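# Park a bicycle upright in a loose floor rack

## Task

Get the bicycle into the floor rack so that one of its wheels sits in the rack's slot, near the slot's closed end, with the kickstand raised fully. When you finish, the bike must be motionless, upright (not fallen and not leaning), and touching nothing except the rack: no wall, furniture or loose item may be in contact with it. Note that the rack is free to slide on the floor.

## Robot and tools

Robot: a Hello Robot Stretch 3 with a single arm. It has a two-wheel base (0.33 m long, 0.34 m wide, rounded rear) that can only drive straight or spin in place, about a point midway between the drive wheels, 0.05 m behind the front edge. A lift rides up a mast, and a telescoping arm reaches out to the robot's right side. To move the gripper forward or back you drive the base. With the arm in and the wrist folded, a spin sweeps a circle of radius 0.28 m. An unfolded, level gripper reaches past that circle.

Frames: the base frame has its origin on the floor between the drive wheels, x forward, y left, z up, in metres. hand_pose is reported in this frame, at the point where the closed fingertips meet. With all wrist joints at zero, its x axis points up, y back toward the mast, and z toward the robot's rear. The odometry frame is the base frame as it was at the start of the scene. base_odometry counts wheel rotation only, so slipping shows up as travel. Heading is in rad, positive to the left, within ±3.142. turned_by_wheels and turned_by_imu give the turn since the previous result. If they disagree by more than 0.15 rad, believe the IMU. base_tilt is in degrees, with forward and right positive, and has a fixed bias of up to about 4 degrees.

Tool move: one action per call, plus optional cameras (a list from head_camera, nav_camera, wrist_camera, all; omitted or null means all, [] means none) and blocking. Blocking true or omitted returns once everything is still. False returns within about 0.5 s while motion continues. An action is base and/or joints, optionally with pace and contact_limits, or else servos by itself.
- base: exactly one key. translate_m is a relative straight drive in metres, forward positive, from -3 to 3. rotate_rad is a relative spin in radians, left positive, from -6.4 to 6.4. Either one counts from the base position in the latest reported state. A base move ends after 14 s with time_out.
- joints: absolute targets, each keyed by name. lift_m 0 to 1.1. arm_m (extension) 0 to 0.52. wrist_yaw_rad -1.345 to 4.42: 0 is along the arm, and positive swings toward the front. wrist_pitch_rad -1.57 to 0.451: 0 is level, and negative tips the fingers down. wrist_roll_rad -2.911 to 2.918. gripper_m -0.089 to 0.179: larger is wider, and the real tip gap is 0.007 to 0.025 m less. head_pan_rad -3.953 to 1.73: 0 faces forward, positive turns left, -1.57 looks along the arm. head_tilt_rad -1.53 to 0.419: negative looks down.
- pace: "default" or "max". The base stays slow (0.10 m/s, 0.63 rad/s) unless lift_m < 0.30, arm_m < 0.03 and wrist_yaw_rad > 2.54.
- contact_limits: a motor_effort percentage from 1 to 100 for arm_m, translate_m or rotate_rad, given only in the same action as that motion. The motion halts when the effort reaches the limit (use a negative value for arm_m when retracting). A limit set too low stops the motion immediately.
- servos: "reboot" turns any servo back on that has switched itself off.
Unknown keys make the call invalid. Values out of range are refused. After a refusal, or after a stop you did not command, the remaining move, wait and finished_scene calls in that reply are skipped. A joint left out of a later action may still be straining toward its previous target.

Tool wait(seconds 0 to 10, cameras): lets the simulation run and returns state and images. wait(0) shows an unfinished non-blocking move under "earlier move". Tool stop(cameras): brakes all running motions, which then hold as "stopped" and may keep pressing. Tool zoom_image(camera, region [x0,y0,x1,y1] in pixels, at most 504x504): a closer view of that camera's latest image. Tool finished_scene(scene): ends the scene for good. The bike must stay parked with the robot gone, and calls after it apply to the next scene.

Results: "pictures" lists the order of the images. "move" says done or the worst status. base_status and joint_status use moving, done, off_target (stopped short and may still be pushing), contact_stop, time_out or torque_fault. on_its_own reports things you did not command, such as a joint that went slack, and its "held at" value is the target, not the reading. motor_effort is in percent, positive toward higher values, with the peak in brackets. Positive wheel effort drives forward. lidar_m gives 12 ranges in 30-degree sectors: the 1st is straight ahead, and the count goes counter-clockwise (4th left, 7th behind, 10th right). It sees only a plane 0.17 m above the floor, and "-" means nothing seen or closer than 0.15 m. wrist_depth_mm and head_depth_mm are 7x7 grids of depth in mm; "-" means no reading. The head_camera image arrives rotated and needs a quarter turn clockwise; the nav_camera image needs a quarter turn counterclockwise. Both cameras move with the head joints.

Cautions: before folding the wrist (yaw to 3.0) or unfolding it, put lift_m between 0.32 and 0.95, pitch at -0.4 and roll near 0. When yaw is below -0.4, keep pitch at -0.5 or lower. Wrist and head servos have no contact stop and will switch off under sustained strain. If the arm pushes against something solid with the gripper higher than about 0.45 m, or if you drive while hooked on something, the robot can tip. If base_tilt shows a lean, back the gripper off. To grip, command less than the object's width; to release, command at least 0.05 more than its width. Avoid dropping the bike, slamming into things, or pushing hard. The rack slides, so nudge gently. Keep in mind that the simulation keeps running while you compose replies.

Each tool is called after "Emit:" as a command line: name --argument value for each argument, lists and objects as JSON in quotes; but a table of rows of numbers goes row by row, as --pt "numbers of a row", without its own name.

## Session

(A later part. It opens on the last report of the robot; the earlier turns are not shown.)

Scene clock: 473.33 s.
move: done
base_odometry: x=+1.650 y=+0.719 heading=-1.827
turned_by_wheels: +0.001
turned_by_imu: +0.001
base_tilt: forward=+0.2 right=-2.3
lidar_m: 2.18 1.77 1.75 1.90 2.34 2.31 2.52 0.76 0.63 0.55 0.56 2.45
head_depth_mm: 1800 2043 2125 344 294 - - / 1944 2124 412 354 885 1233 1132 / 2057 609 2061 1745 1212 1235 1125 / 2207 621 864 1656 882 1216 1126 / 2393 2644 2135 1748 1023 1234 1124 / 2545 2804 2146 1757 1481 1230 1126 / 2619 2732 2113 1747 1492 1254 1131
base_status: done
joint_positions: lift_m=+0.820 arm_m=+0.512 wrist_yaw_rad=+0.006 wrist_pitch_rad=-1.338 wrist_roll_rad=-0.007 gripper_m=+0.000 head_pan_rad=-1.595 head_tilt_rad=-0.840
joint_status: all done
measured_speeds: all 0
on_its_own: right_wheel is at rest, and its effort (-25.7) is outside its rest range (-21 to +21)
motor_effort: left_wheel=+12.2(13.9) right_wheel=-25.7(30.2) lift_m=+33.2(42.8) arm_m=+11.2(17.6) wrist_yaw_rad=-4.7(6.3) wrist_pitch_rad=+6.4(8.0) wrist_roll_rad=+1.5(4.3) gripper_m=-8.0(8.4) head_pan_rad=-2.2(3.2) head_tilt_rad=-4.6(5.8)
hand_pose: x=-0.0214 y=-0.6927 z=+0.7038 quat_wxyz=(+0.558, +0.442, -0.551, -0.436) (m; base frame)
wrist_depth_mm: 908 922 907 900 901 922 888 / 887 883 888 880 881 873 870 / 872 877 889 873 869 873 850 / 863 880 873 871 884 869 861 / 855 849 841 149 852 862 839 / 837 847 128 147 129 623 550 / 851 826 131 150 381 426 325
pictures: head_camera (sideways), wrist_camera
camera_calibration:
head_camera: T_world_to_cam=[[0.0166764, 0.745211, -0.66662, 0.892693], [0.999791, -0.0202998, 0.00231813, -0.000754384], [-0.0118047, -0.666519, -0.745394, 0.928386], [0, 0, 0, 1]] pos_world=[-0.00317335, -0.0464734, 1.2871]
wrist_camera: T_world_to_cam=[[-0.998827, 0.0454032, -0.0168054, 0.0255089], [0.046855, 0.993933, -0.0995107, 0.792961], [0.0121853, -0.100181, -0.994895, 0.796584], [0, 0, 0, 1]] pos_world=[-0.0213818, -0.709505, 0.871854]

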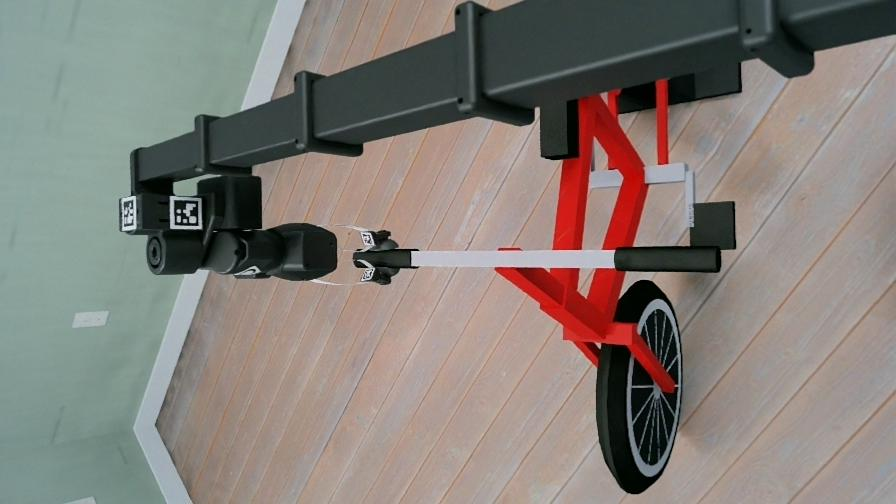

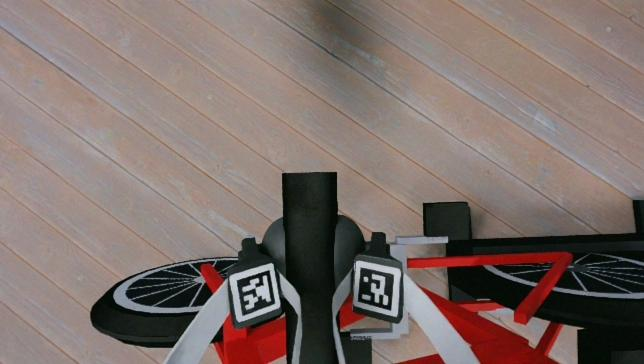

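Emit:
move --base '{"translate_m": -0.05}' --joints '{"arm_m": 0.519, "wrist_roll_rad": 0.0, "wrist_pitch_rad": -1.22, "lift_m": 0.81}' --cameras '["wrist_camera", "head_camera"]'

Scene clock: 475.47 s.
move: done
base_odometry: x=+1.663 y=+0.768 heading=-1.827
turned_by_wheels: +0.000
turned_by_imu: +0.000
base_tilt: forward=+0.1 right=-2.3
lidar_m: 2.22 1.80 1.78 1.94 2.30 2.28 2.48 0.77 0.64 0.55 0.57 2.48
head_depth_mm: 1784 1993 2121 377 299 - - / 1903 2090 427 367 881 1244 1135 / 2031 613 1996 1743 1177 1234 1128 / 2184 634 865 1691 892 1241 1129 / 2335 2627 2133 1743 1070 1236 1124 / 2569 2737 2163 1756 1473 1232 1127 / 2636 2762 2173 1750 1489 1252 1125
base_status: done
joint_positions: lift_m=+0.810 arm_m=+0.519 wrist_yaw_rad=+0.001 wrist_pitch_rad=-1.261 wrist_roll_rad=-0.003 gripper_m=+0.000 head_pan_rad=-1.595 head_tilt_rad=-0.840
joint_status: all done
measured_speeds: all 0
motor_effort: left_wheel=-2.5(10.2) right_wheel=+0.6(28.1) lift_m=+28.4(34.1) arm_m=+14.5(19.5) wrist_yaw_rad=-2.1(5.7) wrist_pitch_rad=+7.2(14.6) wrist_roll_rad=+0.6(1.9) gripper_m=-6.6(8.5) head_pan_rad=-2.5(3.1) head_tilt_rad=-4.7(5.6)
hand_pose: x=-0.0216 y=-0.7189 z=+0.6973 quat_wxyz=(+0.572, +0.418, -0.570, -0.416) (m; base frame)
wrist_depth_mm: 949 950 926 930 959 935 914 / 920 914 912 904 924 914 911 / 907 899 906 893 891 869 875 / 866 872 863 154 853 863 852 / 850 841 845 150 832 835 824 / 836 816 128 146 129 674 655 / 810 - 126 144 534 548 489
pictures: head_camera (sideways), wrist_camera
camera_calibration:
head_camera: T_world_to_cam=[[0.016677, 0.745211, -0.66662, 0.892693], [0.999791, -0.0203005, 0.00231813, -0.000754384], [-0.0118052, -0.666519, -0.745394, 0.928386], [0, 0, 0, 1]] pos_world=[-0.00317339, -0.0464734, 1.2871]
wrist_camera: T_world_to_cam=[[-0.998427, 0.051704, -0.0216819, 0.0343869], [0.0547149, 0.982946, -0.175567, 0.863731], [0.0122346, -0.176478, -0.984229, 0.725188], [0, 0, 0, 1]] pos_world=[-0.0217985, -0.722799, 0.866139]

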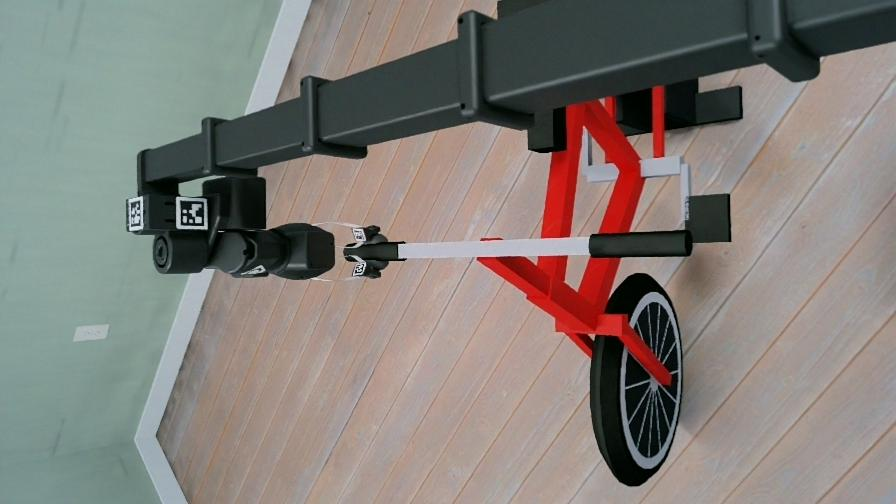

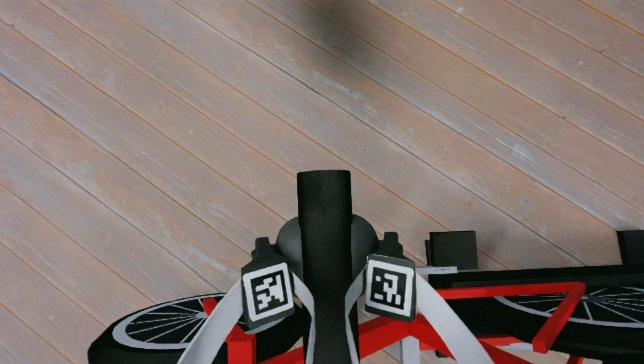

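Emit:
move --base '{"translate_m": -0.06}' --joints '{"wrist_pitch_rad": -1.17, "lift_m": 0.80}' --cameras '["wrist_camera", "head_camera"]'

Scene clock: 477.73 s.
move: done
base_odometry: x=+1.678 y=+0.826 heading=-1.827
turned_by_wheels: +0.000
turned_by_imu: +0.000
base_tilt: forward=+0.1 right=-2.3
lidar_m: 2.26 1.84 1.82 1.97 2.25 2.22 2.42 0.77 0.64 0.55 0.57 2.53
head_depth_mm: 1737 1970 2094 1702 304 - - / 1869 2082 433 379 345 1225 1126 / 1982 626 2013 1757 1199 1240 1131 / 2132 644 812 1698 905 1229 1124 / 2302 2543 2136 1732 1035 1229 1120 / 2485 2738 2148 1748 1488 1229 1125 / 2666 2797 2153 1738 1483 1263 1128
base_status: done
joint_positions: lift_m=+0.800 arm_m=+0.519 wrist_yaw_rad=-0.001 wrist_pitch_rad=-1.202 wrist_roll_rad=-0.002 gripper_m=+0.000 head_pan_rad=-1.595 head_tilt_rad=-0.840
joint_status: all done
measured_speeds: all 0
motor_effort: left_wheel=-2.6(7.8) right_wheel=+2.8(15.9) lift_m=+26.1(30.5) arm_m=+12.6(14.6) wrist_yaw_rad=+1.0(2.1) wrist_pitch_rad=+5.5(10.2) wrist_roll_rad=+0.0(0.7) gripper_m=-5.9(7.1) head_pan_rad=-2.7(3.4) head_tilt_rad=-4.2(5.8)
hand_pose: x=-0.0217 y=-0.7335 z=+0.6910 quat_wxyz=(+0.583, +0.400, -0.582, -0.400) (m; base frame)
wrist_depth_mm: 999 988 956 996 968 973 967 / 974 952 953 917 959 930 931 / 919 930 924 932 914 869 887 / 894 878 872 156 876 856 842 / 858 853 844 150 844 848 848 / 821 824 127 145 129 803 805 / 801 803 128 142 536 589 518
pictures: head_camera (sideways), wrist_camera
camera_calibration:
head_camera: T_world_to_cam=[[0.0166769, 0.745211, -0.66662, 0.892693], [0.999791, -0.0203004, 0.00231813, -0.000754383], [-0.0118051, -0.666519, -0.745394, 0.928386], [0, 0, 0, 1]] pos_world=[-0.00317338, -0.0464734, 1.2871]
wrist_camera: T_world_to_cam=[[-0.998224, 0.0539229, -0.0253236, 0.039026], [0.0583436, 0.970816, -0.232619, 0.907561], [0.0120411, -0.233683, -0.972238, 0.66612], [0, 0, 0, 1]] pos_world=[-0.0220145, -0.727518, 0.859731]

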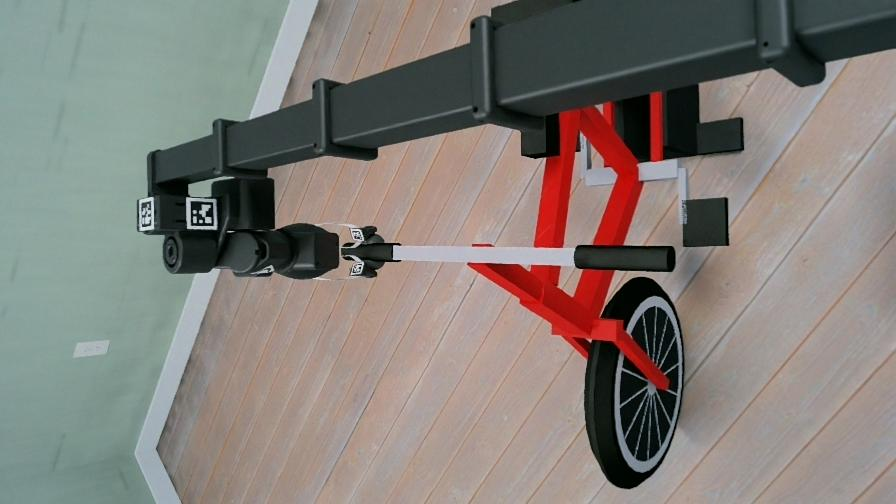

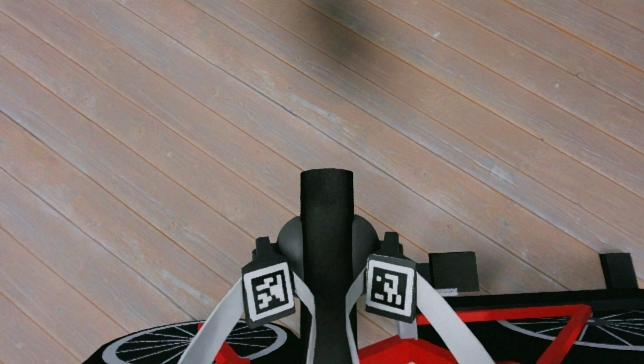

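Emit:
move --base '{"translate_m": -0.05}' --contact_limits '{"translate_m": 50}' --cameras '["wrist_camera", "head_camera"]'

Scene clock: 479.40 s.
move: done
base_odometry: x=+1.691 y=+0.874 heading=-1.827
turned_by_wheels: +0.000
turned_by_imu: +0.000
base_tilt: forward=+0.1 right=-2.3
lidar_m: 2.31 1.86 1.85 2.02 2.20 2.19 2.37 0.77 0.64 0.54 0.57 2.57
head_depth_mm: 1717 1925 2070 1687 304 - - / 1817 2054 434 378 344 1229 1126 / 1934 627 1997 1757 1237 1224 1124 / 2098 641 816 1698 903 1234 1127 / 2268 2557 2132 1753 1033 1238 1129 / 2468 2673 2130 1750 1474 1225 1128 / 2667 2760 2149 1749 1478 1261 1129
base_status: done
joint_positions: lift_m=+0.800 arm_m=+0.519 wrist_yaw_rad=+0.000 wrist_pitch_rad=-1.207 wrist_roll_rad=-0.001 gripper_m=+0.000 head_pan_rad=-1.595 head_tilt_rad=-0.840
joint_status: not commanded
measured_speeds: all 0
motor_effort: left_wheel=-0.9(5.1) right_wheel=-5.2(14.5) lift_m=+23.8(33.4) arm_m=+11.1(12.7) wrist_yaw_rad=+0.2(2.0) wrist_pitch_rad=+6.4(8.2) wrist_roll_rad=-0.2(0.2) gripper_m=-6.6(6.6) head_pan_rad=-2.1(3.0) head_tilt_rad=-4.5(5.4)
contact_limits: translate_m 50 (maximum 100)
hand_pose: x=-0.0216 y=-0.7324 z=+0.6907 quat_wxyz=(+0.583, +0.402, -0.581, -0.401) (m; base frame)
wrist_depth_mm: - 983 950 974 975 938 950 / 928 928 950 925 906 939 898 / 904 910 889 902 906 898 923 / 876 846 876 156 846 867 873 / 856 831 825 150 838 829 824 / 823 812 127 145 129 808 701 / 802 806 114 142 522 574 502
pictures: head_camera (sideways), wrist_camera
camera_calibration:
head_camera: T_world_to_cam=[[0.0166769, 0.745211, -0.66662, 0.892693], [0.999791, -0.0203004, 0.00231813, -0.000754383], [-0.0118051, -0.666519, -0.745394, 0.928386], [0, 0, 0, 1]] pos_world=[-0.00317338, -0.0464734, 1.2871]
wrist_camera: T_world_to_cam=[[-0.998245, 0.0536117, -0.0251627, 0.0386629], [0.0579491, 0.971875, -0.228258, 0.904162], [0.0122177, -0.229315, -0.973276, 0.670004], [0, 0, 0, 1]] pos_world=[-0.0219863, -0.727163, 0.859453]

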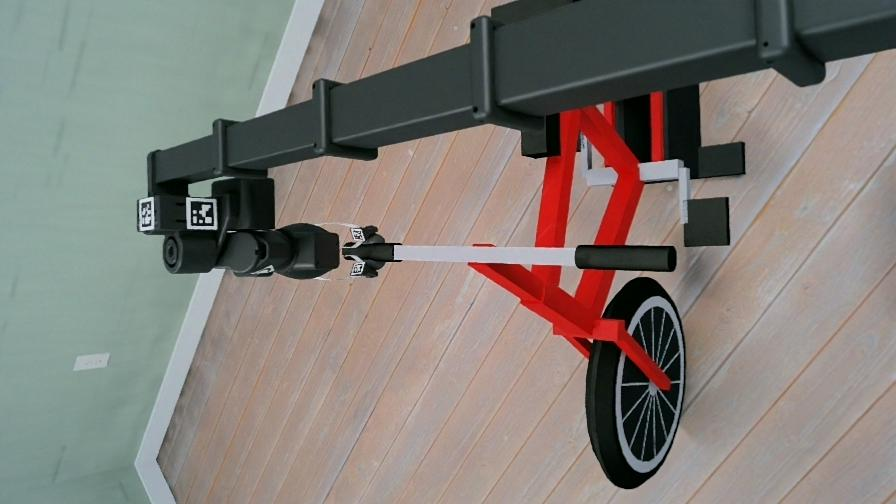

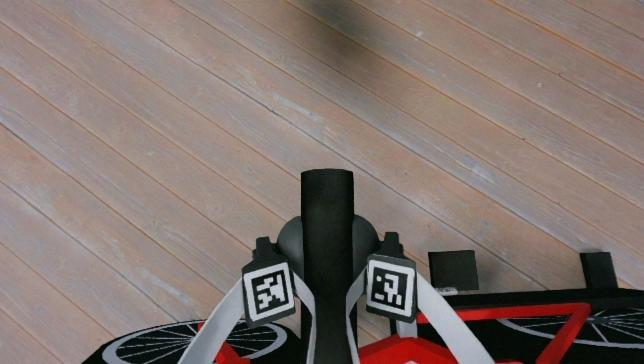

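Emit:
move --base '{"translate_m": -0.04}' --contact_limits '{"translate_m": 50}' --cameras '["wrist_camera", "head_camera"]'

Scene clock: 480.93 s.
move: done
base_odometry: x=+1.701 y=+0.913 heading=-1.827
turned_by_wheels: +0.001
turned_by_imu: +0.001
base_tilt: forward=+0.1 right=-2.3
lidar_m: 2.33 1.89 1.87 2.04 2.18 2.16 2.35 0.77 0.62 0.53 0.55 2.60
head_depth_mm: 1680 1914 2063 1710 303 - - / 1804 2021 436 378 344 1220 1128 / 1925 628 2013 1738 1114 1228 1126 / 2076 644 862 1683 1386 1233 1126 / 2239 2552 2132 1749 902 1231 1130 / 2450 2660 2141 1751 1478 1228 1135 / 2682 2755 2156 1758 1481 1253 1129
base_status: done
joint_positions: lift_m=+0.800 arm_m=+0.519 wrist_yaw_rad=+0.004 wrist_pitch_rad=-1.227 wrist_roll_rad=+0.001 gripper_m=+0.000 head_pan_rad=-1.595 head_tilt_rad=-0.840
joint_status: not commanded
measured_speeds: all 0
motor_effort: left_wheel=+8.6(9.2) right_wheel=-20.7(21.5) lift_m=+37.8(37.8) arm_m=+9.8(11.3) wrist_yaw_rad=-4.3(5.0) wrist_pitch_rad=+10.0(10.3) wrist_roll_rad=-0.8(1.0) gripper_m=-6.4(7.1) head_pan_rad=-2.5(2.9) head_tilt_rad=-5.1(5.5)
contact_limits: translate_m 50 (maximum 100)
hand_pose: x=-0.0214 y=-0.7275 z=+0.6894 quat_wxyz=(+0.579, +0.408, -0.577, -0.406) (m; base frame)
wrist_depth_mm: 963 970 962 949 951 936 926 / 927 920 932 911 909 910 915 / 906 902 895 879 905 871 884 / 862 861 866 852 859 880 846 / 841 871 841 156 820 852 830 / 827 830 128 150 130 818 662 / 798 - 125 498 486 545 488
pictures: head_camera (sideways), wrist_camera
camera_calibration:
head_camera: T_world_to_cam=[[0.016677, 0.745211, -0.66662, 0.892693], [0.999791, -0.0203005, 0.00231813, -0.000754384], [-0.0118052, -0.666519, -0.745394, 0.928386], [0, 0, 0, 1]] pos_world=[-0.00317339, -0.0464734, 1.2871]
wrist_camera: T_world_to_cam=[[-0.998349, 0.051757, -0.0249154, 0.0371407], [0.0558334, 0.976281, -0.209182, 0.889139], [0.0134978, -0.210228, -0.977559, 0.686723], [0, 0, 0, 1]] pos_world=[-0.0218336, -0.725604, 0.85823]

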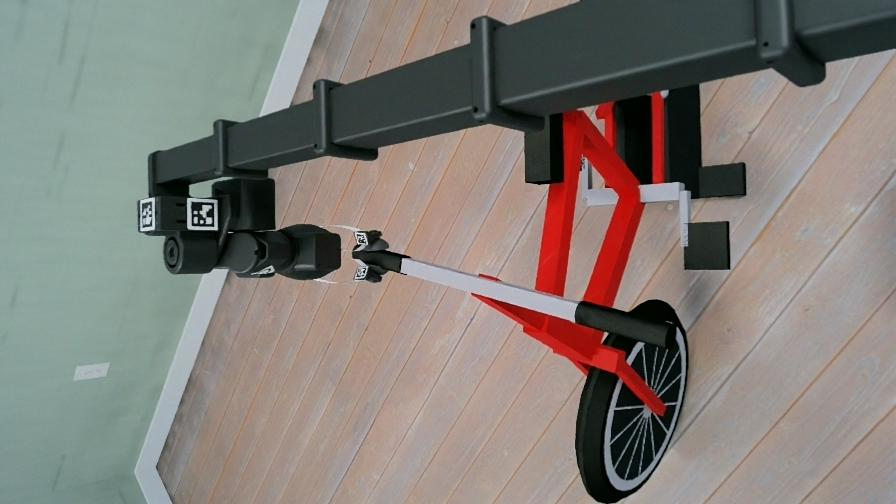

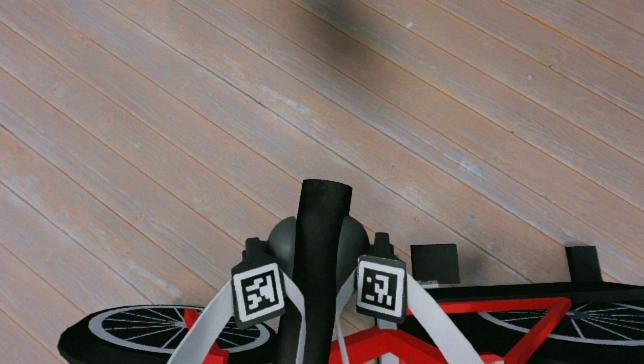

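Emit:
move --base '{"translate_m": 0.03}' --joints '{"head_pan_rad": -2.15, "head_tilt_rad": -0.85}' --cameras '["head_camera", "nav_camera"]'

Scene clock: 482.33 s.
move: done
base_odometry: x=+1.693 y=+0.884 heading=-1.827
turned_by_wheels: +0.000
turned_by_imu: +0.000
base_tilt: forward=+0.1 right=-2.3
lidar_m: 2.32 1.87 1.86 2.02 2.20 2.18 2.38 0.77 0.63 0.54 0.56 2.58
head_depth_mm: 1654 1911 2094 1754 1478 1276 - / 1672 1924 2085 1765 1430 1333 - / 1666 1950 2137 1758 1253 - 1107 / 1692 1962 2106 1733 304 1223 1126 / 1701 1976 2135 362 326 1233 1130 / 1712 1985 2124 383 1379 1210 1126 / 1732 1960 463 1707 1485 992 1126
base_status: done
joint_positions: lift_m=+0.800 arm_m=+0.519 wrist_yaw_rad=+0.001 wrist_pitch_rad=-1.200 wrist_roll_rad=+0.001 gripper_m=+0.000 head_pan_rad=-2.145 head_tilt_rad=-0.840
joint_status: all done
measured_speeds: all 0
motor_effort: left_wheel=+3.2(17.0) right_wheel=+4.0(17.2) lift_m=+23.3(37.2) arm_m=+8.5(9.9) wrist_yaw_rad=-0.7(4.5) wrist_pitch_rad=+5.0(10.0) wrist_roll_rad=-0.9(1.1) gripper_m=-6.7(7.4) head_pan_rad=-2.0(3.8) head_tilt_rad=-4.8(6.1)
hand_pose: x=-0.0216 y=-0.7340 z=+0.6911 quat_wxyz=(+0.583, +0.399, -0.583, -0.400) (m; base frame)
wrist_depth_mm: 979 990 988 979 962 968 937 / 951 942 930 963 928 934 927 / 898 929 912 882 881 892 896 / 896 893 880 890 867 875 865 / 867 841 842 156 863 840 821 / 817 814 128 148 129 808 789 / 793 824 114 147 548 553 524
pictures: head_camera (sideways), nav_camera (sideways)
camera_calibration:
head_camera: T_world_to_cam=[[0.403568, 0.626698, -0.66662, 0.890333], [0.841875, -0.539668, 0.00231813, 0.000208909], [-0.3583, -0.562146, -0.745394, 0.930499], [0, 0, 0, 1]] pos_world=[-0.0260879, -0.034781, 1.2871]
nav_camera: T_world_to_cam=[[-0.402903, -0.611043, 0.681392, -0.840662], [-0.841166, 0.540631, -0.0125624, 0.0720083], [-0.360706, -0.578226, -0.73181, 0.914552], [0, 0, 0, 1]] pos_world=[0.0517498, -0.0237927, 1.243]

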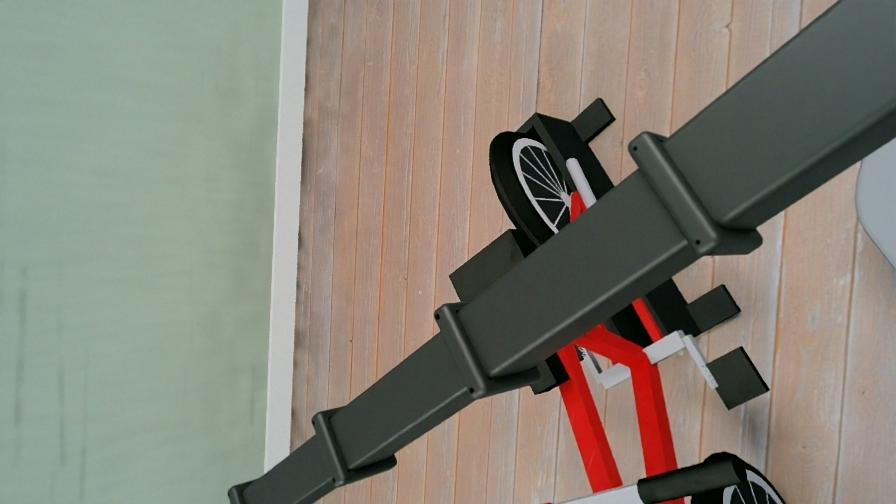

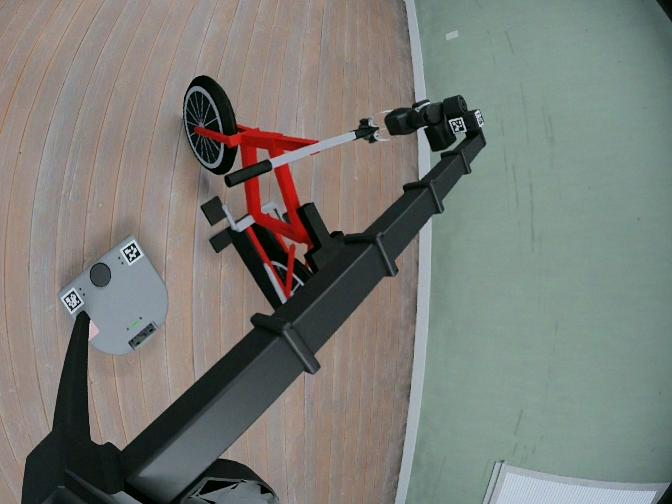

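Emit:
move

Scene clock: 482.77 s.
base_odometry: x=+1.693 y=+0.884 heading=-1.827
turned_by_wheels: +0.000
turned_by_imu: +0.000
base_tilt: forward=+0.1 right=-2.2
lidar_m: 2.32 1.88 1.85 2.01 2.20 2.18 2.37 0.77 0.63 0.54 0.56 2.57
head_depth_mm: 1661 1910 2088 1724 1475 1281 - / 1666 1914 2120 1753 1425 1326 - / 1670 1934 2136 1756 1249 - 1109 / 1681 1962 2132 1749 303 1228 1125 / 1705 1962 2139 362 326 1231 1134 / 1712 1989 2154 382 1384 1210 1128 / 1736 1976 462 1703 1475 988 1126
base_status: done
joint_positions: lift_m=+0.800 arm_m=+0.519 wrist_yaw_rad=+0.001 wrist_pitch_rad=-1.200 wrist_roll_rad=+0.001 gripper_m=+0.000 head_pan_rad=-2.145 head_tilt_rad=-0.840
joint_status: all done
measured_speeds: all 0
motor_effort: left_wheel=+3.8(17.0) right_wheel=+3.9(17.2) lift_m=+24.9(37.2) arm_m=+8.1(9.9) wrist_yaw_rad=-0.8(4.5) wrist_pitch_rad=+5.2(10.0) wrist_roll_rad=-0.8(1.1) gripper_m=-6.8(7.4) head_pan_rad=-2.4(3.8) head_tilt_rad=-4.0(6.1)
hand_pose: x=-0.0216 y=-0.7340 z=+0.6911 quat_wxyz=(+0.583, +0.399, -0.583, -0.400) (m; base frame)
wrist_depth_mm: 977 - 981 953 989 943 960 / 938 964 962 901 930 923 938 / 945 922 900 902 885 877 878 / 864 878 867 869 878 867 865 / 851 859 857 156 847 836 810 / 832 821 128 148 129 805 783 / 796 813 114 148 543 573 527
pictures: head_camera (sideways), nav_camera (sideways), wrist_camera
camera_calibration:
head_camera: T_world_to_cam=[[0.403568, 0.626698, -0.66662, 0.890333], [0.841875, -0.539667, 0.00231813, 0.000208908], [-0.3583, -0.562146, -0.745394, 0.930499], [0, 0, 0, 1]] pos_world=[-0.0260879, -0.034781, 1.2871]
nav_camera: T_world_to_cam=[[-0.402903, -0.611043, 0.681392, -0.840662], [-0.841166, 0.540631, -0.0125624, 0.0720083], [-0.360706, -0.578226, -0.731811, 0.914552], [0, 0, 0, 1]] pos_world=[0.0517498, -0.0237927, 1.243]
wrist_camera: T_world_to_cam=[[-0.99815, 0.0547417, -0.026448, 0.0405591], [0.059428, 0.970294, -0.234516, 0.909023], [0.0128245, -0.235654, -0.971752, 0.664378], [0, 0, 0, 1]] pos_world=[-0.0220577, -0.727677, 0.859864]

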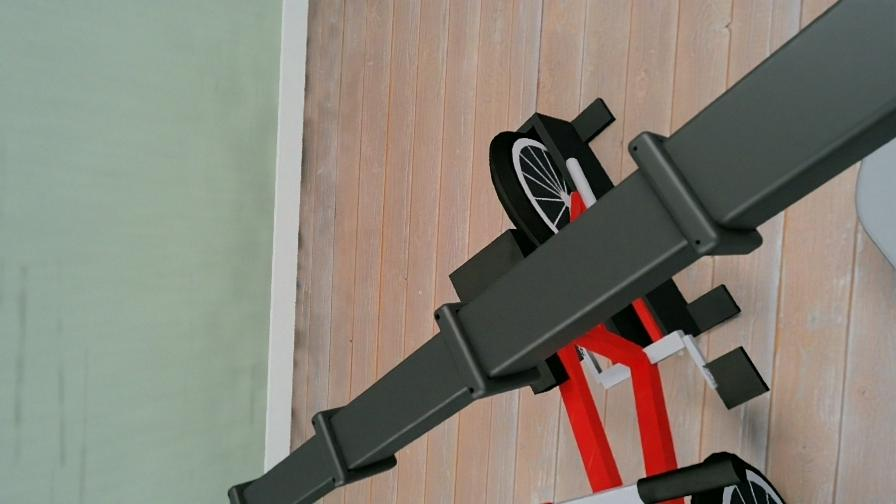

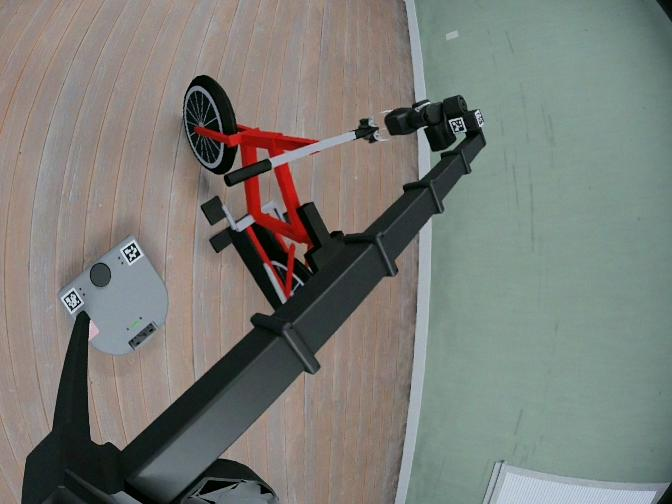

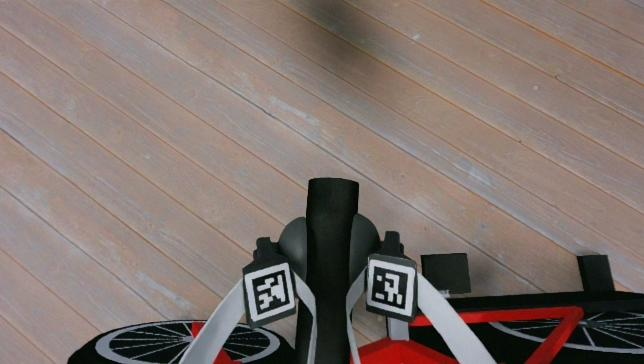

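Emit:
move --base '{"translate_m": -0.025}' --contact_limits '{"translate_m": 40}' --cameras '["head_camera"]'

Emit:
zoom_image --camera "head_camera" --region '[420, 60, 660, 300]'

Scene clock: 484.07 s.
move: done
base_odometry: x=+1.699 y=+0.908 heading=-1.826
turned_by_wheels: +0.001
turned_by_imu: +0.001
base_tilt: forward=+0.1 right=-2.3
lidar_m: 2.33 1.89 1.87 2.04 2.18 2.16 2.35 0.76 0.62 0.53 0.55 2.60
head_depth_mm: 1642 1905 2059 1757 1482 1277 - / 1661 1889 2085 1740 1439 1325 - / 1651 1906 2096 1735 1241 - 1109 / 1677 1939 2117 1763 304 1229 1129 / 1688 1945 2120 362 326 1236 1132 / 1689 1986 2148 383 1150 1113 1127 / 1713 1980 462 1699 1484 1087 1125
base_status: done
joint_positions: lift_m=+0.800 arm_m=+0.519 wrist_yaw_rad=+0.001 wrist_pitch_rad=-1.224 wrist_roll_rad=+0.001 gripper_m=+0.000 head_pan_rad=-2.145 head_tilt_rad=-0.840
joint_status: not commanded
measured_speeds: all 0
motor_effort: left_wheel=+4.9(5.5) right_wheel=-15.6(16.1) lift_m=+31.3(31.3) arm_m=+6.6(8.2) wrist_yaw_rad=-1.3(1.8) wrist_pitch_rad=+9.5(9.8) wrist_roll_rad=-0.8(1.0) gripper_m=-7.0(7.0) head_pan_rad=-1.6(3.3) head_tilt_rad=-4.9(5.8)
contact_limits: translate_m 40 (maximum 100)
hand_pose: x=-0.0215 y=-0.7282 z=+0.6895 quat_wxyz=(+0.579, +0.406, -0.579, -0.406) (m; base frame)
wrist_depth_mm: 960 968 938 968 940 942 945 / 933 932 919 922 914 923 912 / 910 914 916 890 907 895 864 / 857 849 848 871 852 857 844 / 851 840 851 156 823 833 815 / 839 816 128 148 130 823 642 / 801 - 124 153 507 550 491
pictures: head_camera (sideways)
camera_calibration:
head_camera: T_world_to_cam=[[0.40358, 0.62669, -0.66662, 0.890333], [0.841865, -0.539684, 0.00231813, 0.000208973], [-0.358311, -0.562139, -0.745394, 0.930499], [0, 0, 0, 1]] pos_world=[-0.0260886, -0.0347803, 1.2871]

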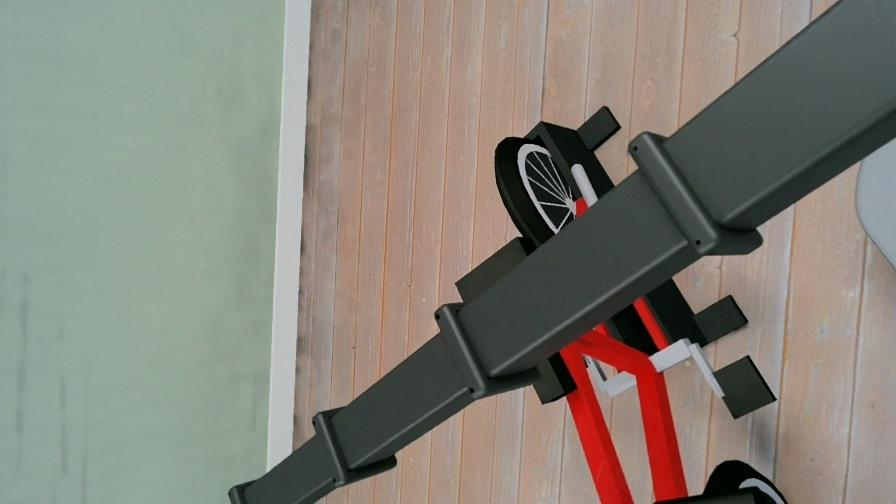

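Scaled by 2.100 from the camera's 896x504 image, which has a finer 1280x720 frame.

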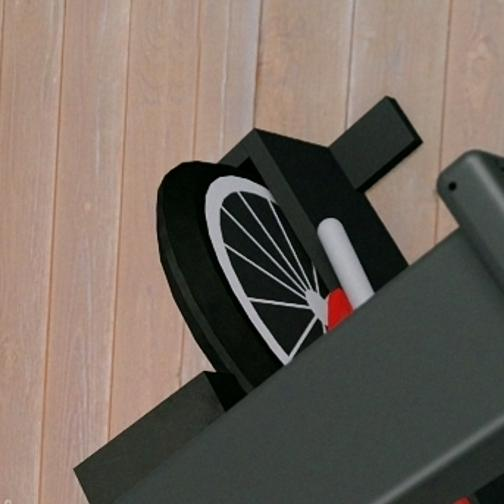

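Emit:
move --joints '{"gripper_m": 0.1}' --cameras '["wrist_camera"]'

Emit:
move --joints '{"lift_m": 0.95}' --cameras '["head_camera", "nav_camera"]'

Scene clock: 485.73 s.
move: done
base_odometry: x=+1.699 y=+0.908 heading=-1.827
turned_by_wheels: -0.001
turned_by_imu: -0.001
base_tilt: forward=+0.1 right=-2.3
lidar_m: 2.33 1.89 1.87 2.04 2.18 2.16 2.35 0.75 0.61 0.54 0.55 2.60
head_depth_mm: 1645 1896 2081 1746 1466 1284 - / 1648 1919 2083 1739 1447 1332 - / 1665 1907 2111 1741 1225 - 1107 / 1667 1950 2133 1740 304 1236 1120 / 1691 1938 2147 362 325 1238 1125 / 1711 1979 2133 382 1389 1108 1104 / 1724 1963 463 1707 1485 982 1130
base_status: not commanded
joint_positions: lift_m=+0.800 arm_m=+0.519 wrist_yaw_rad=+0.000 wrist_pitch_rad=-1.163 wrist_roll_rad=+0.004 gripper_m=+0.100 head_pan_rad=-2.145 head_tilt_rad=-0.840
joint_status: all done
measured_speeds: all 0
motor_effort: left_wheel=+1.3(5.6) right_wheel=+2.8(16.0) lift_m=+29.8(34.0) arm_m=+5.2(6.8) wrist_yaw_rad=+0.5(2.0) wrist_pitch_rad=-1.4(9.6) wrist_roll_rad=-1.7(2.1) gripper_m=+0.9(81.3) head_pan_rad=-2.2(3.4) head_tilt_rad=-4.4(5.7)
contact_limits: translate_m 40 (maximum 100)
hand_pose: x=-0.0216 y=-0.7432 z=+0.6939 quat_wxyz=(+0.590, +0.388, -0.591, -0.389) (m; base frame)
wrist_depth_mm: - - - - - - 968 / 976 961 982 961 949 944 959 / 930 917 949 932 909 910 894 / 907 891 883 900 885 869 871 / 841 878 860 852 830 832 826 / 817 124 148 820 782 126 810 / 796 113 135 779 632 589 637
pictures: wrist_camera
camera_calibration:
wrist_camera: T_world_to_cam=[[-0.997969, 0.0564718, -0.0294591, 0.0444801], [0.0623486, 0.960679, -0.27057, 0.936553], [0.0130212, -0.271857, -0.962249, 0.631436], [0, 0, 0, 1]] pos_world=[-0.0222251, -0.730578, 0.862313]

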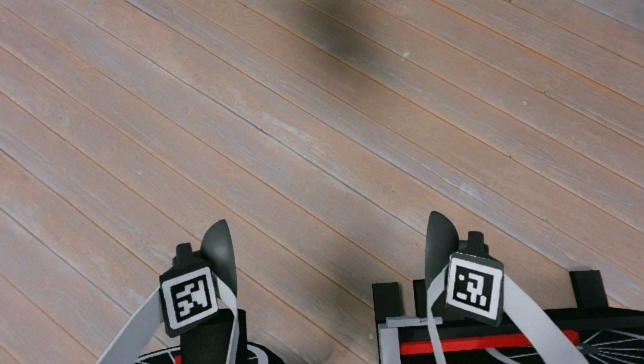

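Scene clock: 487.93 s.
move: done
base_odometry: x=+1.699 y=+0.908 heading=-1.827
turned_by_wheels: +0.000
turned_by_imu: +0.000
base_tilt: forward=+0.1 right=-2.3
lidar_m: 2.33 1.89 1.87 2.04 2.18 2.16 2.35 0.76 0.61 0.54 0.55 2.60
head_depth_mm: 1655 1889 2064 1840 - - 1112 / 1661 1914 2116 - - 1235 1129 / 1672 1902 2144 - - 1278 1124 / 1666 1954 - - 1115 1274 1128 / 1688 1928 - 1704 966 1228 1130 / 1699 - 2016 1753 1419 1212 1109 / 1650 287 2145 1751 1478 963 1123
base_status: not commanded
joint_positions: lift_m=+0.950 arm_m=+0.519 wrist_yaw_rad=+0.000 wrist_pitch_rad=-1.170 wrist_roll_rad=+0.004 gripper_m=+0.100 head_pan_rad=-2.145 head_tilt_rad=-0.840
joint_status: all done
measured_speeds: all 0
motor_effort: left_wheel=+1.3(1.9) right_wheel=+2.6(2.9) lift_m=+30.3(34.1) arm_m=+3.3(5.2) wrist_yaw_rad=+0.2(1.7) wrist_pitch_rad=-0.4(1.7) wrist_roll_rad=-1.7(1.8) gripper_m=+0.4(1.0) head_pan_rad=-2.0(3.0) head_tilt_rad=-5.1(5.6)
contact_limits: translate_m 40 (maximum 100)
hand_pose: x=-0.0216 y=-0.7416 z=+0.8434 quat_wxyz=(+0.589, +0.390, -0.590, -0.391) (m; base frame)
wrist_depth_mm: - - - - - - - / - - - - - - - / - - - - - - - / - - - - - - - / - - - - 988 963 991 / 976 125 147 931 737 124 957 / 939 114 274 925 730 593 681
pictures: head_camera (sideways), nav_camera (sideways)
camera_calibration:
head_camera: T_world_to_cam=[[0.403749, 0.626582, -0.66662, 0.890332], [0.84172, -0.53991, 0.00231813, 0.000209856], [-0.358462, -0.562043, -0.745394, 0.9305], [0, 0, 0, 1]] pos_world=[-0.0260979, -0.0347717, 1.2871]
nav_camera: T_world_to_cam=[[-0.403079, -0.610927, 0.681392, -0.840661], [-0.84101, 0.540873, -0.0125624, 0.0720074], [-0.360872, -0.578122, -0.73181, 0.914553], [0, 0, 0, 1]] pos_world=[0.0517429, -0.0238058, 1.243]

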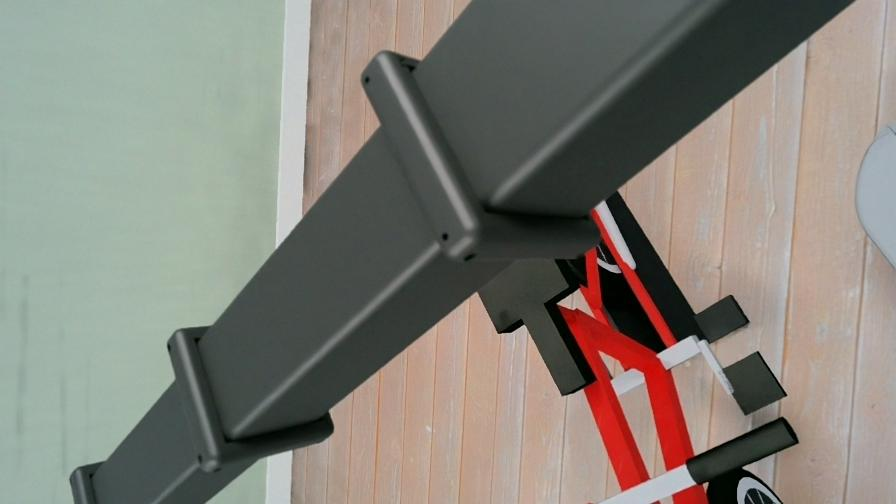

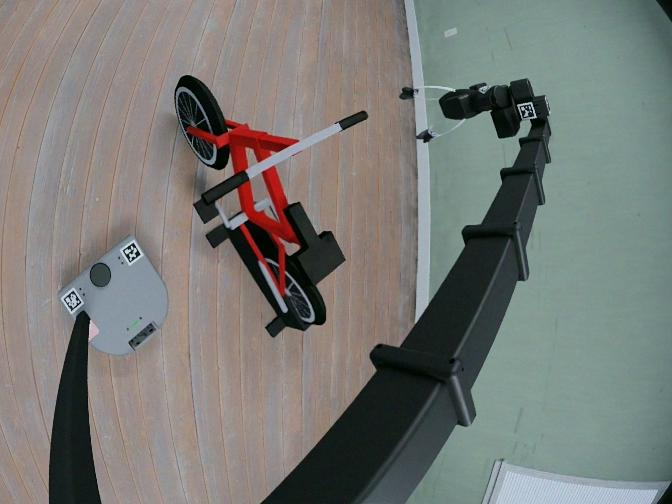

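Emit:
move --joints '{"arm_m": 0.02}' --pace "max" --cameras '["head_camera"]'

Emit:
move --joints '{"head_pan_rad": -1.8, "head_tilt_rad": -0.85}'

Emit:
zoom_image --camera "head_camera" --region '[400, 60, 860, 500]'

Scene clock: 490.60 s.
move: done
base_odometry: x=+1.699 y=+0.908 heading=-1.827
turned_by_wheels: +0.000
turned_by_imu: +0.000
base_tilt: forward=+0.1 right=-2.3
lidar_m: 2.34 1.89 1.87 2.04 2.18 2.16 2.35 0.76 0.61 0.54 0.55 2.59
head_depth_mm: 1643 1896 2057 1843 - - 1109 / 1644 1907 2123 - - 1236 1128 / 1681 1943 2144 - - 1275 1124 / 1678 1951 - - - 1246 1134 / 1680 1947 2194 - - 1220 1126 / 1706 1976 2213 - - - 1108 / 1734 2001 2186 - - - 1129
base_status: not commanded
joint_positions: lift_m=+0.950 arm_m=+0.020 wrist_yaw_rad=+0.001 wrist_pitch_rad=-1.172 wrist_roll_rad=+0.000 gripper_m=+0.100 head_pan_rad=-2.145 head_tilt_rad=-0.840
joint_status: all done
measured_speeds: all 0
motor_effort: left_wheel=+1.5(1.9) right_wheel=+2.4(2.7) lift_m=+22.6(30.7) arm_m=-12.9(16.1) wrist_yaw_rad=-1.3(2.1) wrist_pitch_rad=+0.0(0.6) wrist_roll_rad=-0.4(1.8) gripper_m=+0.1(0.8) head_pan_rad=-2.2(3.3) head_tilt_rad=-4.0(6.0)
contact_limits: translate_m 40 (maximum 100)
hand_pose: x=-0.0215 y=-0.2421 z=+0.8432 quat_wxyz=(+0.589, +0.392, -0.588, -0.391) (m; base frame)
wrist_depth_mm: - - - - - - - / - - - - 521 515 - / - - 644 792 770 761 - / - - - - - - - / - - 986 - - 980 958 / 953 124 148 966 786 126 930 / 946 120 934 914 941 900 936
pictures: head_camera (sideways)
camera_calibration:
head_camera: T_world_to_cam=[[0.403854, 0.626704, -0.666442, 0.8901], [0.841703, -0.539935, 0.00231907, 0.000208737], [-0.358382, -0.561883, -0.745553, 0.930707], [0, 0, 0, 1]] pos_world=[-0.026097, -0.0347678, 1.28709]

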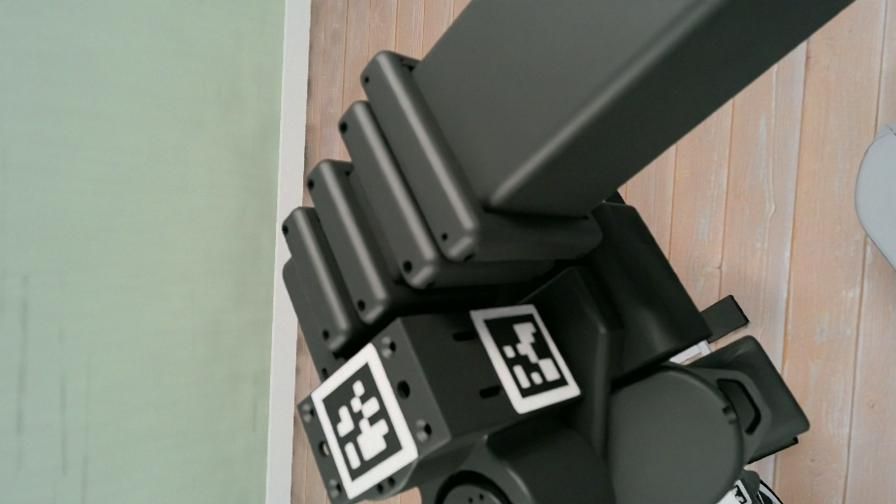

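Scene clock: 491.37 s.
move: done
base_odometry: x=+1.699 y=+0.908 heading=-1.827
turned_by_wheels: +0.000
turned_by_imu: +0.000
base_tilt: forward=+0.1 right=-2.3
lidar_m: 2.33 1.89 1.87 2.04 2.18 2.16 2.36 0.76 0.61 0.54 0.55 2.59
head_depth_mm: 1601 1824 2045 - - 1258 1125 / 1680 1926 2106 - - 1258 1123 / 1748 2006 2210 - - 1239 1126 / 1830 2082 2270 - - - 1132 / 1919 2230 2132 - - 615 1126 / 2006 2357 2136 1708 867 1206 1130 / 2107 2430 2176 1737 1485 1079 1128
base_status: not commanded
joint_positions: lift_m=+0.950 arm_m=+0.020 wrist_yaw_rad=+0.001 wrist_pitch_rad=-1.172 wrist_roll_rad=+0.000 gripper_m=+0.100 head_pan_rad=-1.805 head_tilt_rad=-0.840
joint_status: all done
measured_speeds: all 0
motor_effort: left_wheel=+1.3(1.8) right_wheel=+2.6(2.8) lift_m=+22.1(22.5) arm_m=-13.1(13.5) wrist_yaw_rad=-1.0(1.9) wrist_pitch_rad=+0.2(0.2) wrist_roll_rad=-0.6(0.6) gripper_m=+0.5(0.8) head_pan_rad=+2.1(5.7) head_tilt_rad=-4.8(6.3)
contact_limits: translate_m 40 (maximum 100)
hand_pose: x=-0.0215 y=-0.2421 z=+0.8432 quat_wxyz=(+0.589, +0.392, -0.588, -0.391) (m; base frame)
wrist_depth_mm: - - - - - - - / - - - - 524 512 - / - - 655 782 772 782 - / - - - - - - - / - - 993 - - - 988 / 974 125 148 959 787 127 974 / 938 120 946 904 928 901 900
pictures: head_camera (sideways), nav_camera (sideways), wrist_camera
camera_calibration:
head_camera: T_world_to_cam=[[0.171905, 0.725468, -0.666442, 0.891515], [0.973528, -0.228555, 0.00231907, -0.000595397], [-0.150636, -0.649199, -0.745553, 0.929439], [0, 0, 0, 1]] pos_world=[-0.0126694, -0.0435104, 1.28709]
nav_camera: T_world_to_cam=[[-0.176492, -0.710488, 0.681218, -0.841816], [-0.97318, 0.229702, -0.012563, 0.0728144], [-0.147551, -0.665165, -0.731973, 0.913463], [0, 0, 0, 1]] pos_world=[0.0570704, -0.00722141, 1.243]
wrist_camera: T_world_to_cam=[[-0.998262, 0.0521746, -0.0273982, 0.0178676], [0.0575363, 0.963444, -0.261658, 0.48861], [0.0127448, -0.262779, -0.964772, 0.915608], [0, 0, 0, 1]] pos_world=[-0.0219455, -0.231078, 1.01169]

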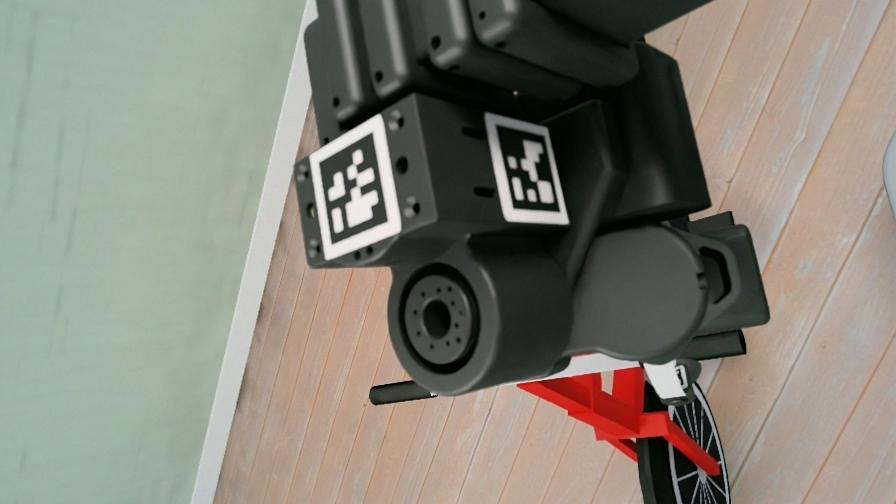

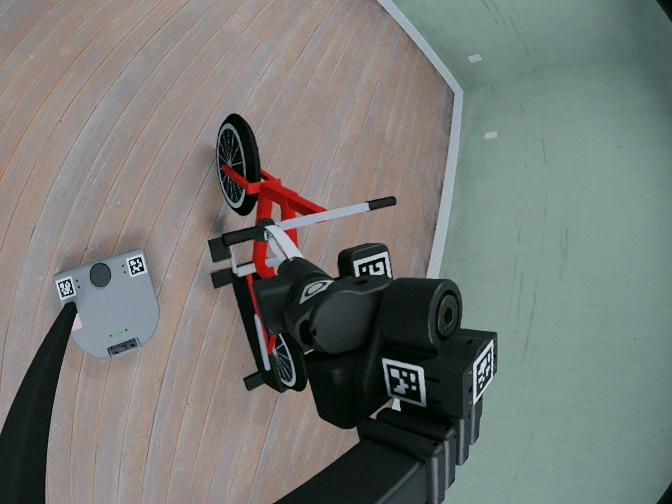

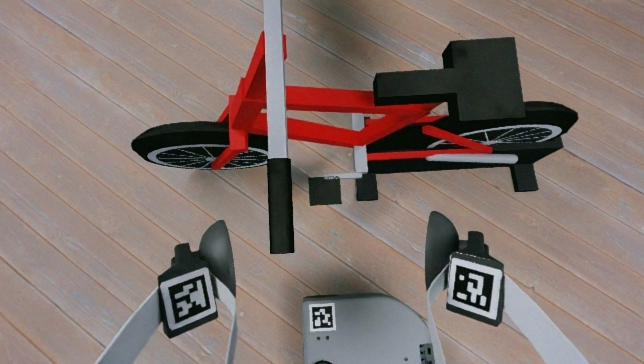

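Scaled by 1.096 from the camera's 896x504 image, which has a finer 1280x720 frame.

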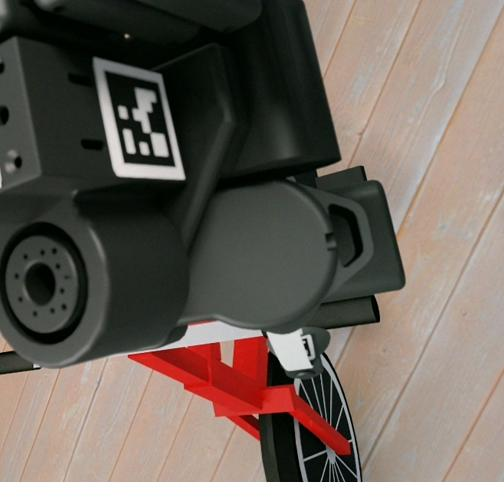

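Emit:
zoom_image --camera "wrist_camera" --region '[340, 20, 620, 220]'

Emit:
wait --seconds 1 --cameras '["wrist_camera"]'

Scaled by 1.800.

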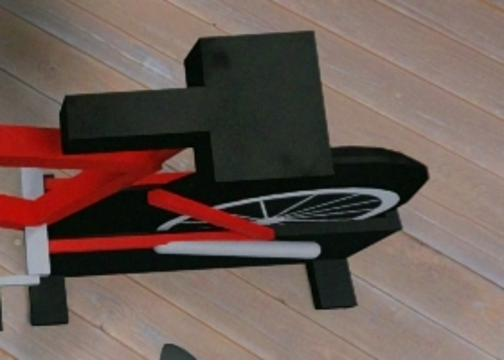

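Scene clock: 492.43 s.
base_odometry: x=+1.699 y=+0.908 heading=-1.827
turned_by_wheels: +0.000
turned_by_imu: +0.000
base_tilt: forward=+0.2 right=-2.4
lidar_m: 2.33 1.89 1.87 2.04 2.18 2.16 2.35 0.76 0.61 0.54 0.55 2.60
head_depth_mm: 1606 1833 2029 - - 1253 1129 / 1673 1929 2125 - - 1266 1129 / 1761 2000 2213 - - 1228 1129 / 1816 2110 2269 - - - 1128 / 1914 2247 2148 - - 615 1124 / 2041 2371 2150 1708 865 1211 1129 / 2097 2470 2129 1748 1474 1079 1123
base_status: not commanded
joint_positions: lift_m=+0.950 arm_m=+0.020 wrist_yaw_rad=+0.001 wrist_pitch_rad=-1.172 wrist_roll_rad=+0.000 gripper_m=+0.100 head_pan_rad=-1.805 head_tilt_rad=-0.840
joint_status: all done
measured_speeds: all 0
motor_effort: left_wheel=+1.4(1.8) right_wheel=+2.6(2.8) lift_m=+22.2(22.5) arm_m=-12.8(13.5) wrist_yaw_rad=-1.4(1.9) wrist_pitch_rad=+0.0(0.2) wrist_roll_rad=-0.3(0.6) gripper_m=+0.2(0.8) head_pan_rad=+2.9(5.7) head_tilt_rad=-4.4(6.3)
contact_limits: translate_m 40 (maximum 100)
hand_pose: x=-0.0215 y=-0.2421 z=+0.8432 quat_wxyz=(+0.589, +0.392, -0.588, -0.391) (m; base frame)
wrist_depth_mm: - - - - - - - / - - - - 524 510 - / - - 648 803 748 779 - / - - - - - - - / - - 985 - 965 991 - / 975 125 148 960 789 126 938 / 911 120 933 911 909 896 925
wait: 1.00 s; at rest by 0.20 s
pictures: wrist_camera
camera_calibration:
wrist_camera: T_world_to_cam=[[-0.998262, 0.0521745, -0.0273982, 0.0178675], [0.0575361, 0.963444, -0.261658, 0.48861], [0.0127448, -0.262779, -0.964772, 0.915608], [0, 0, 0, 1]] pos_world=[-0.0219455, -0.231078, 1.01169]

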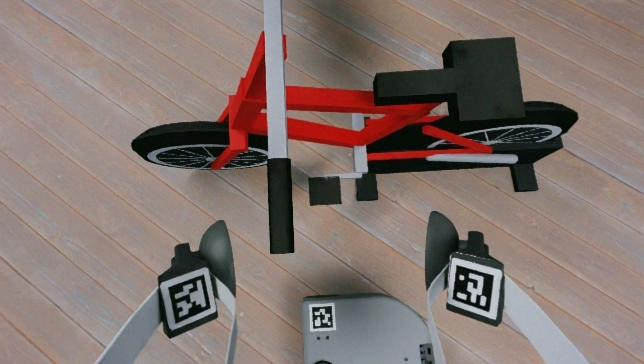

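Emit:
finished_scene --scene 1

The scene is finished: the task was done.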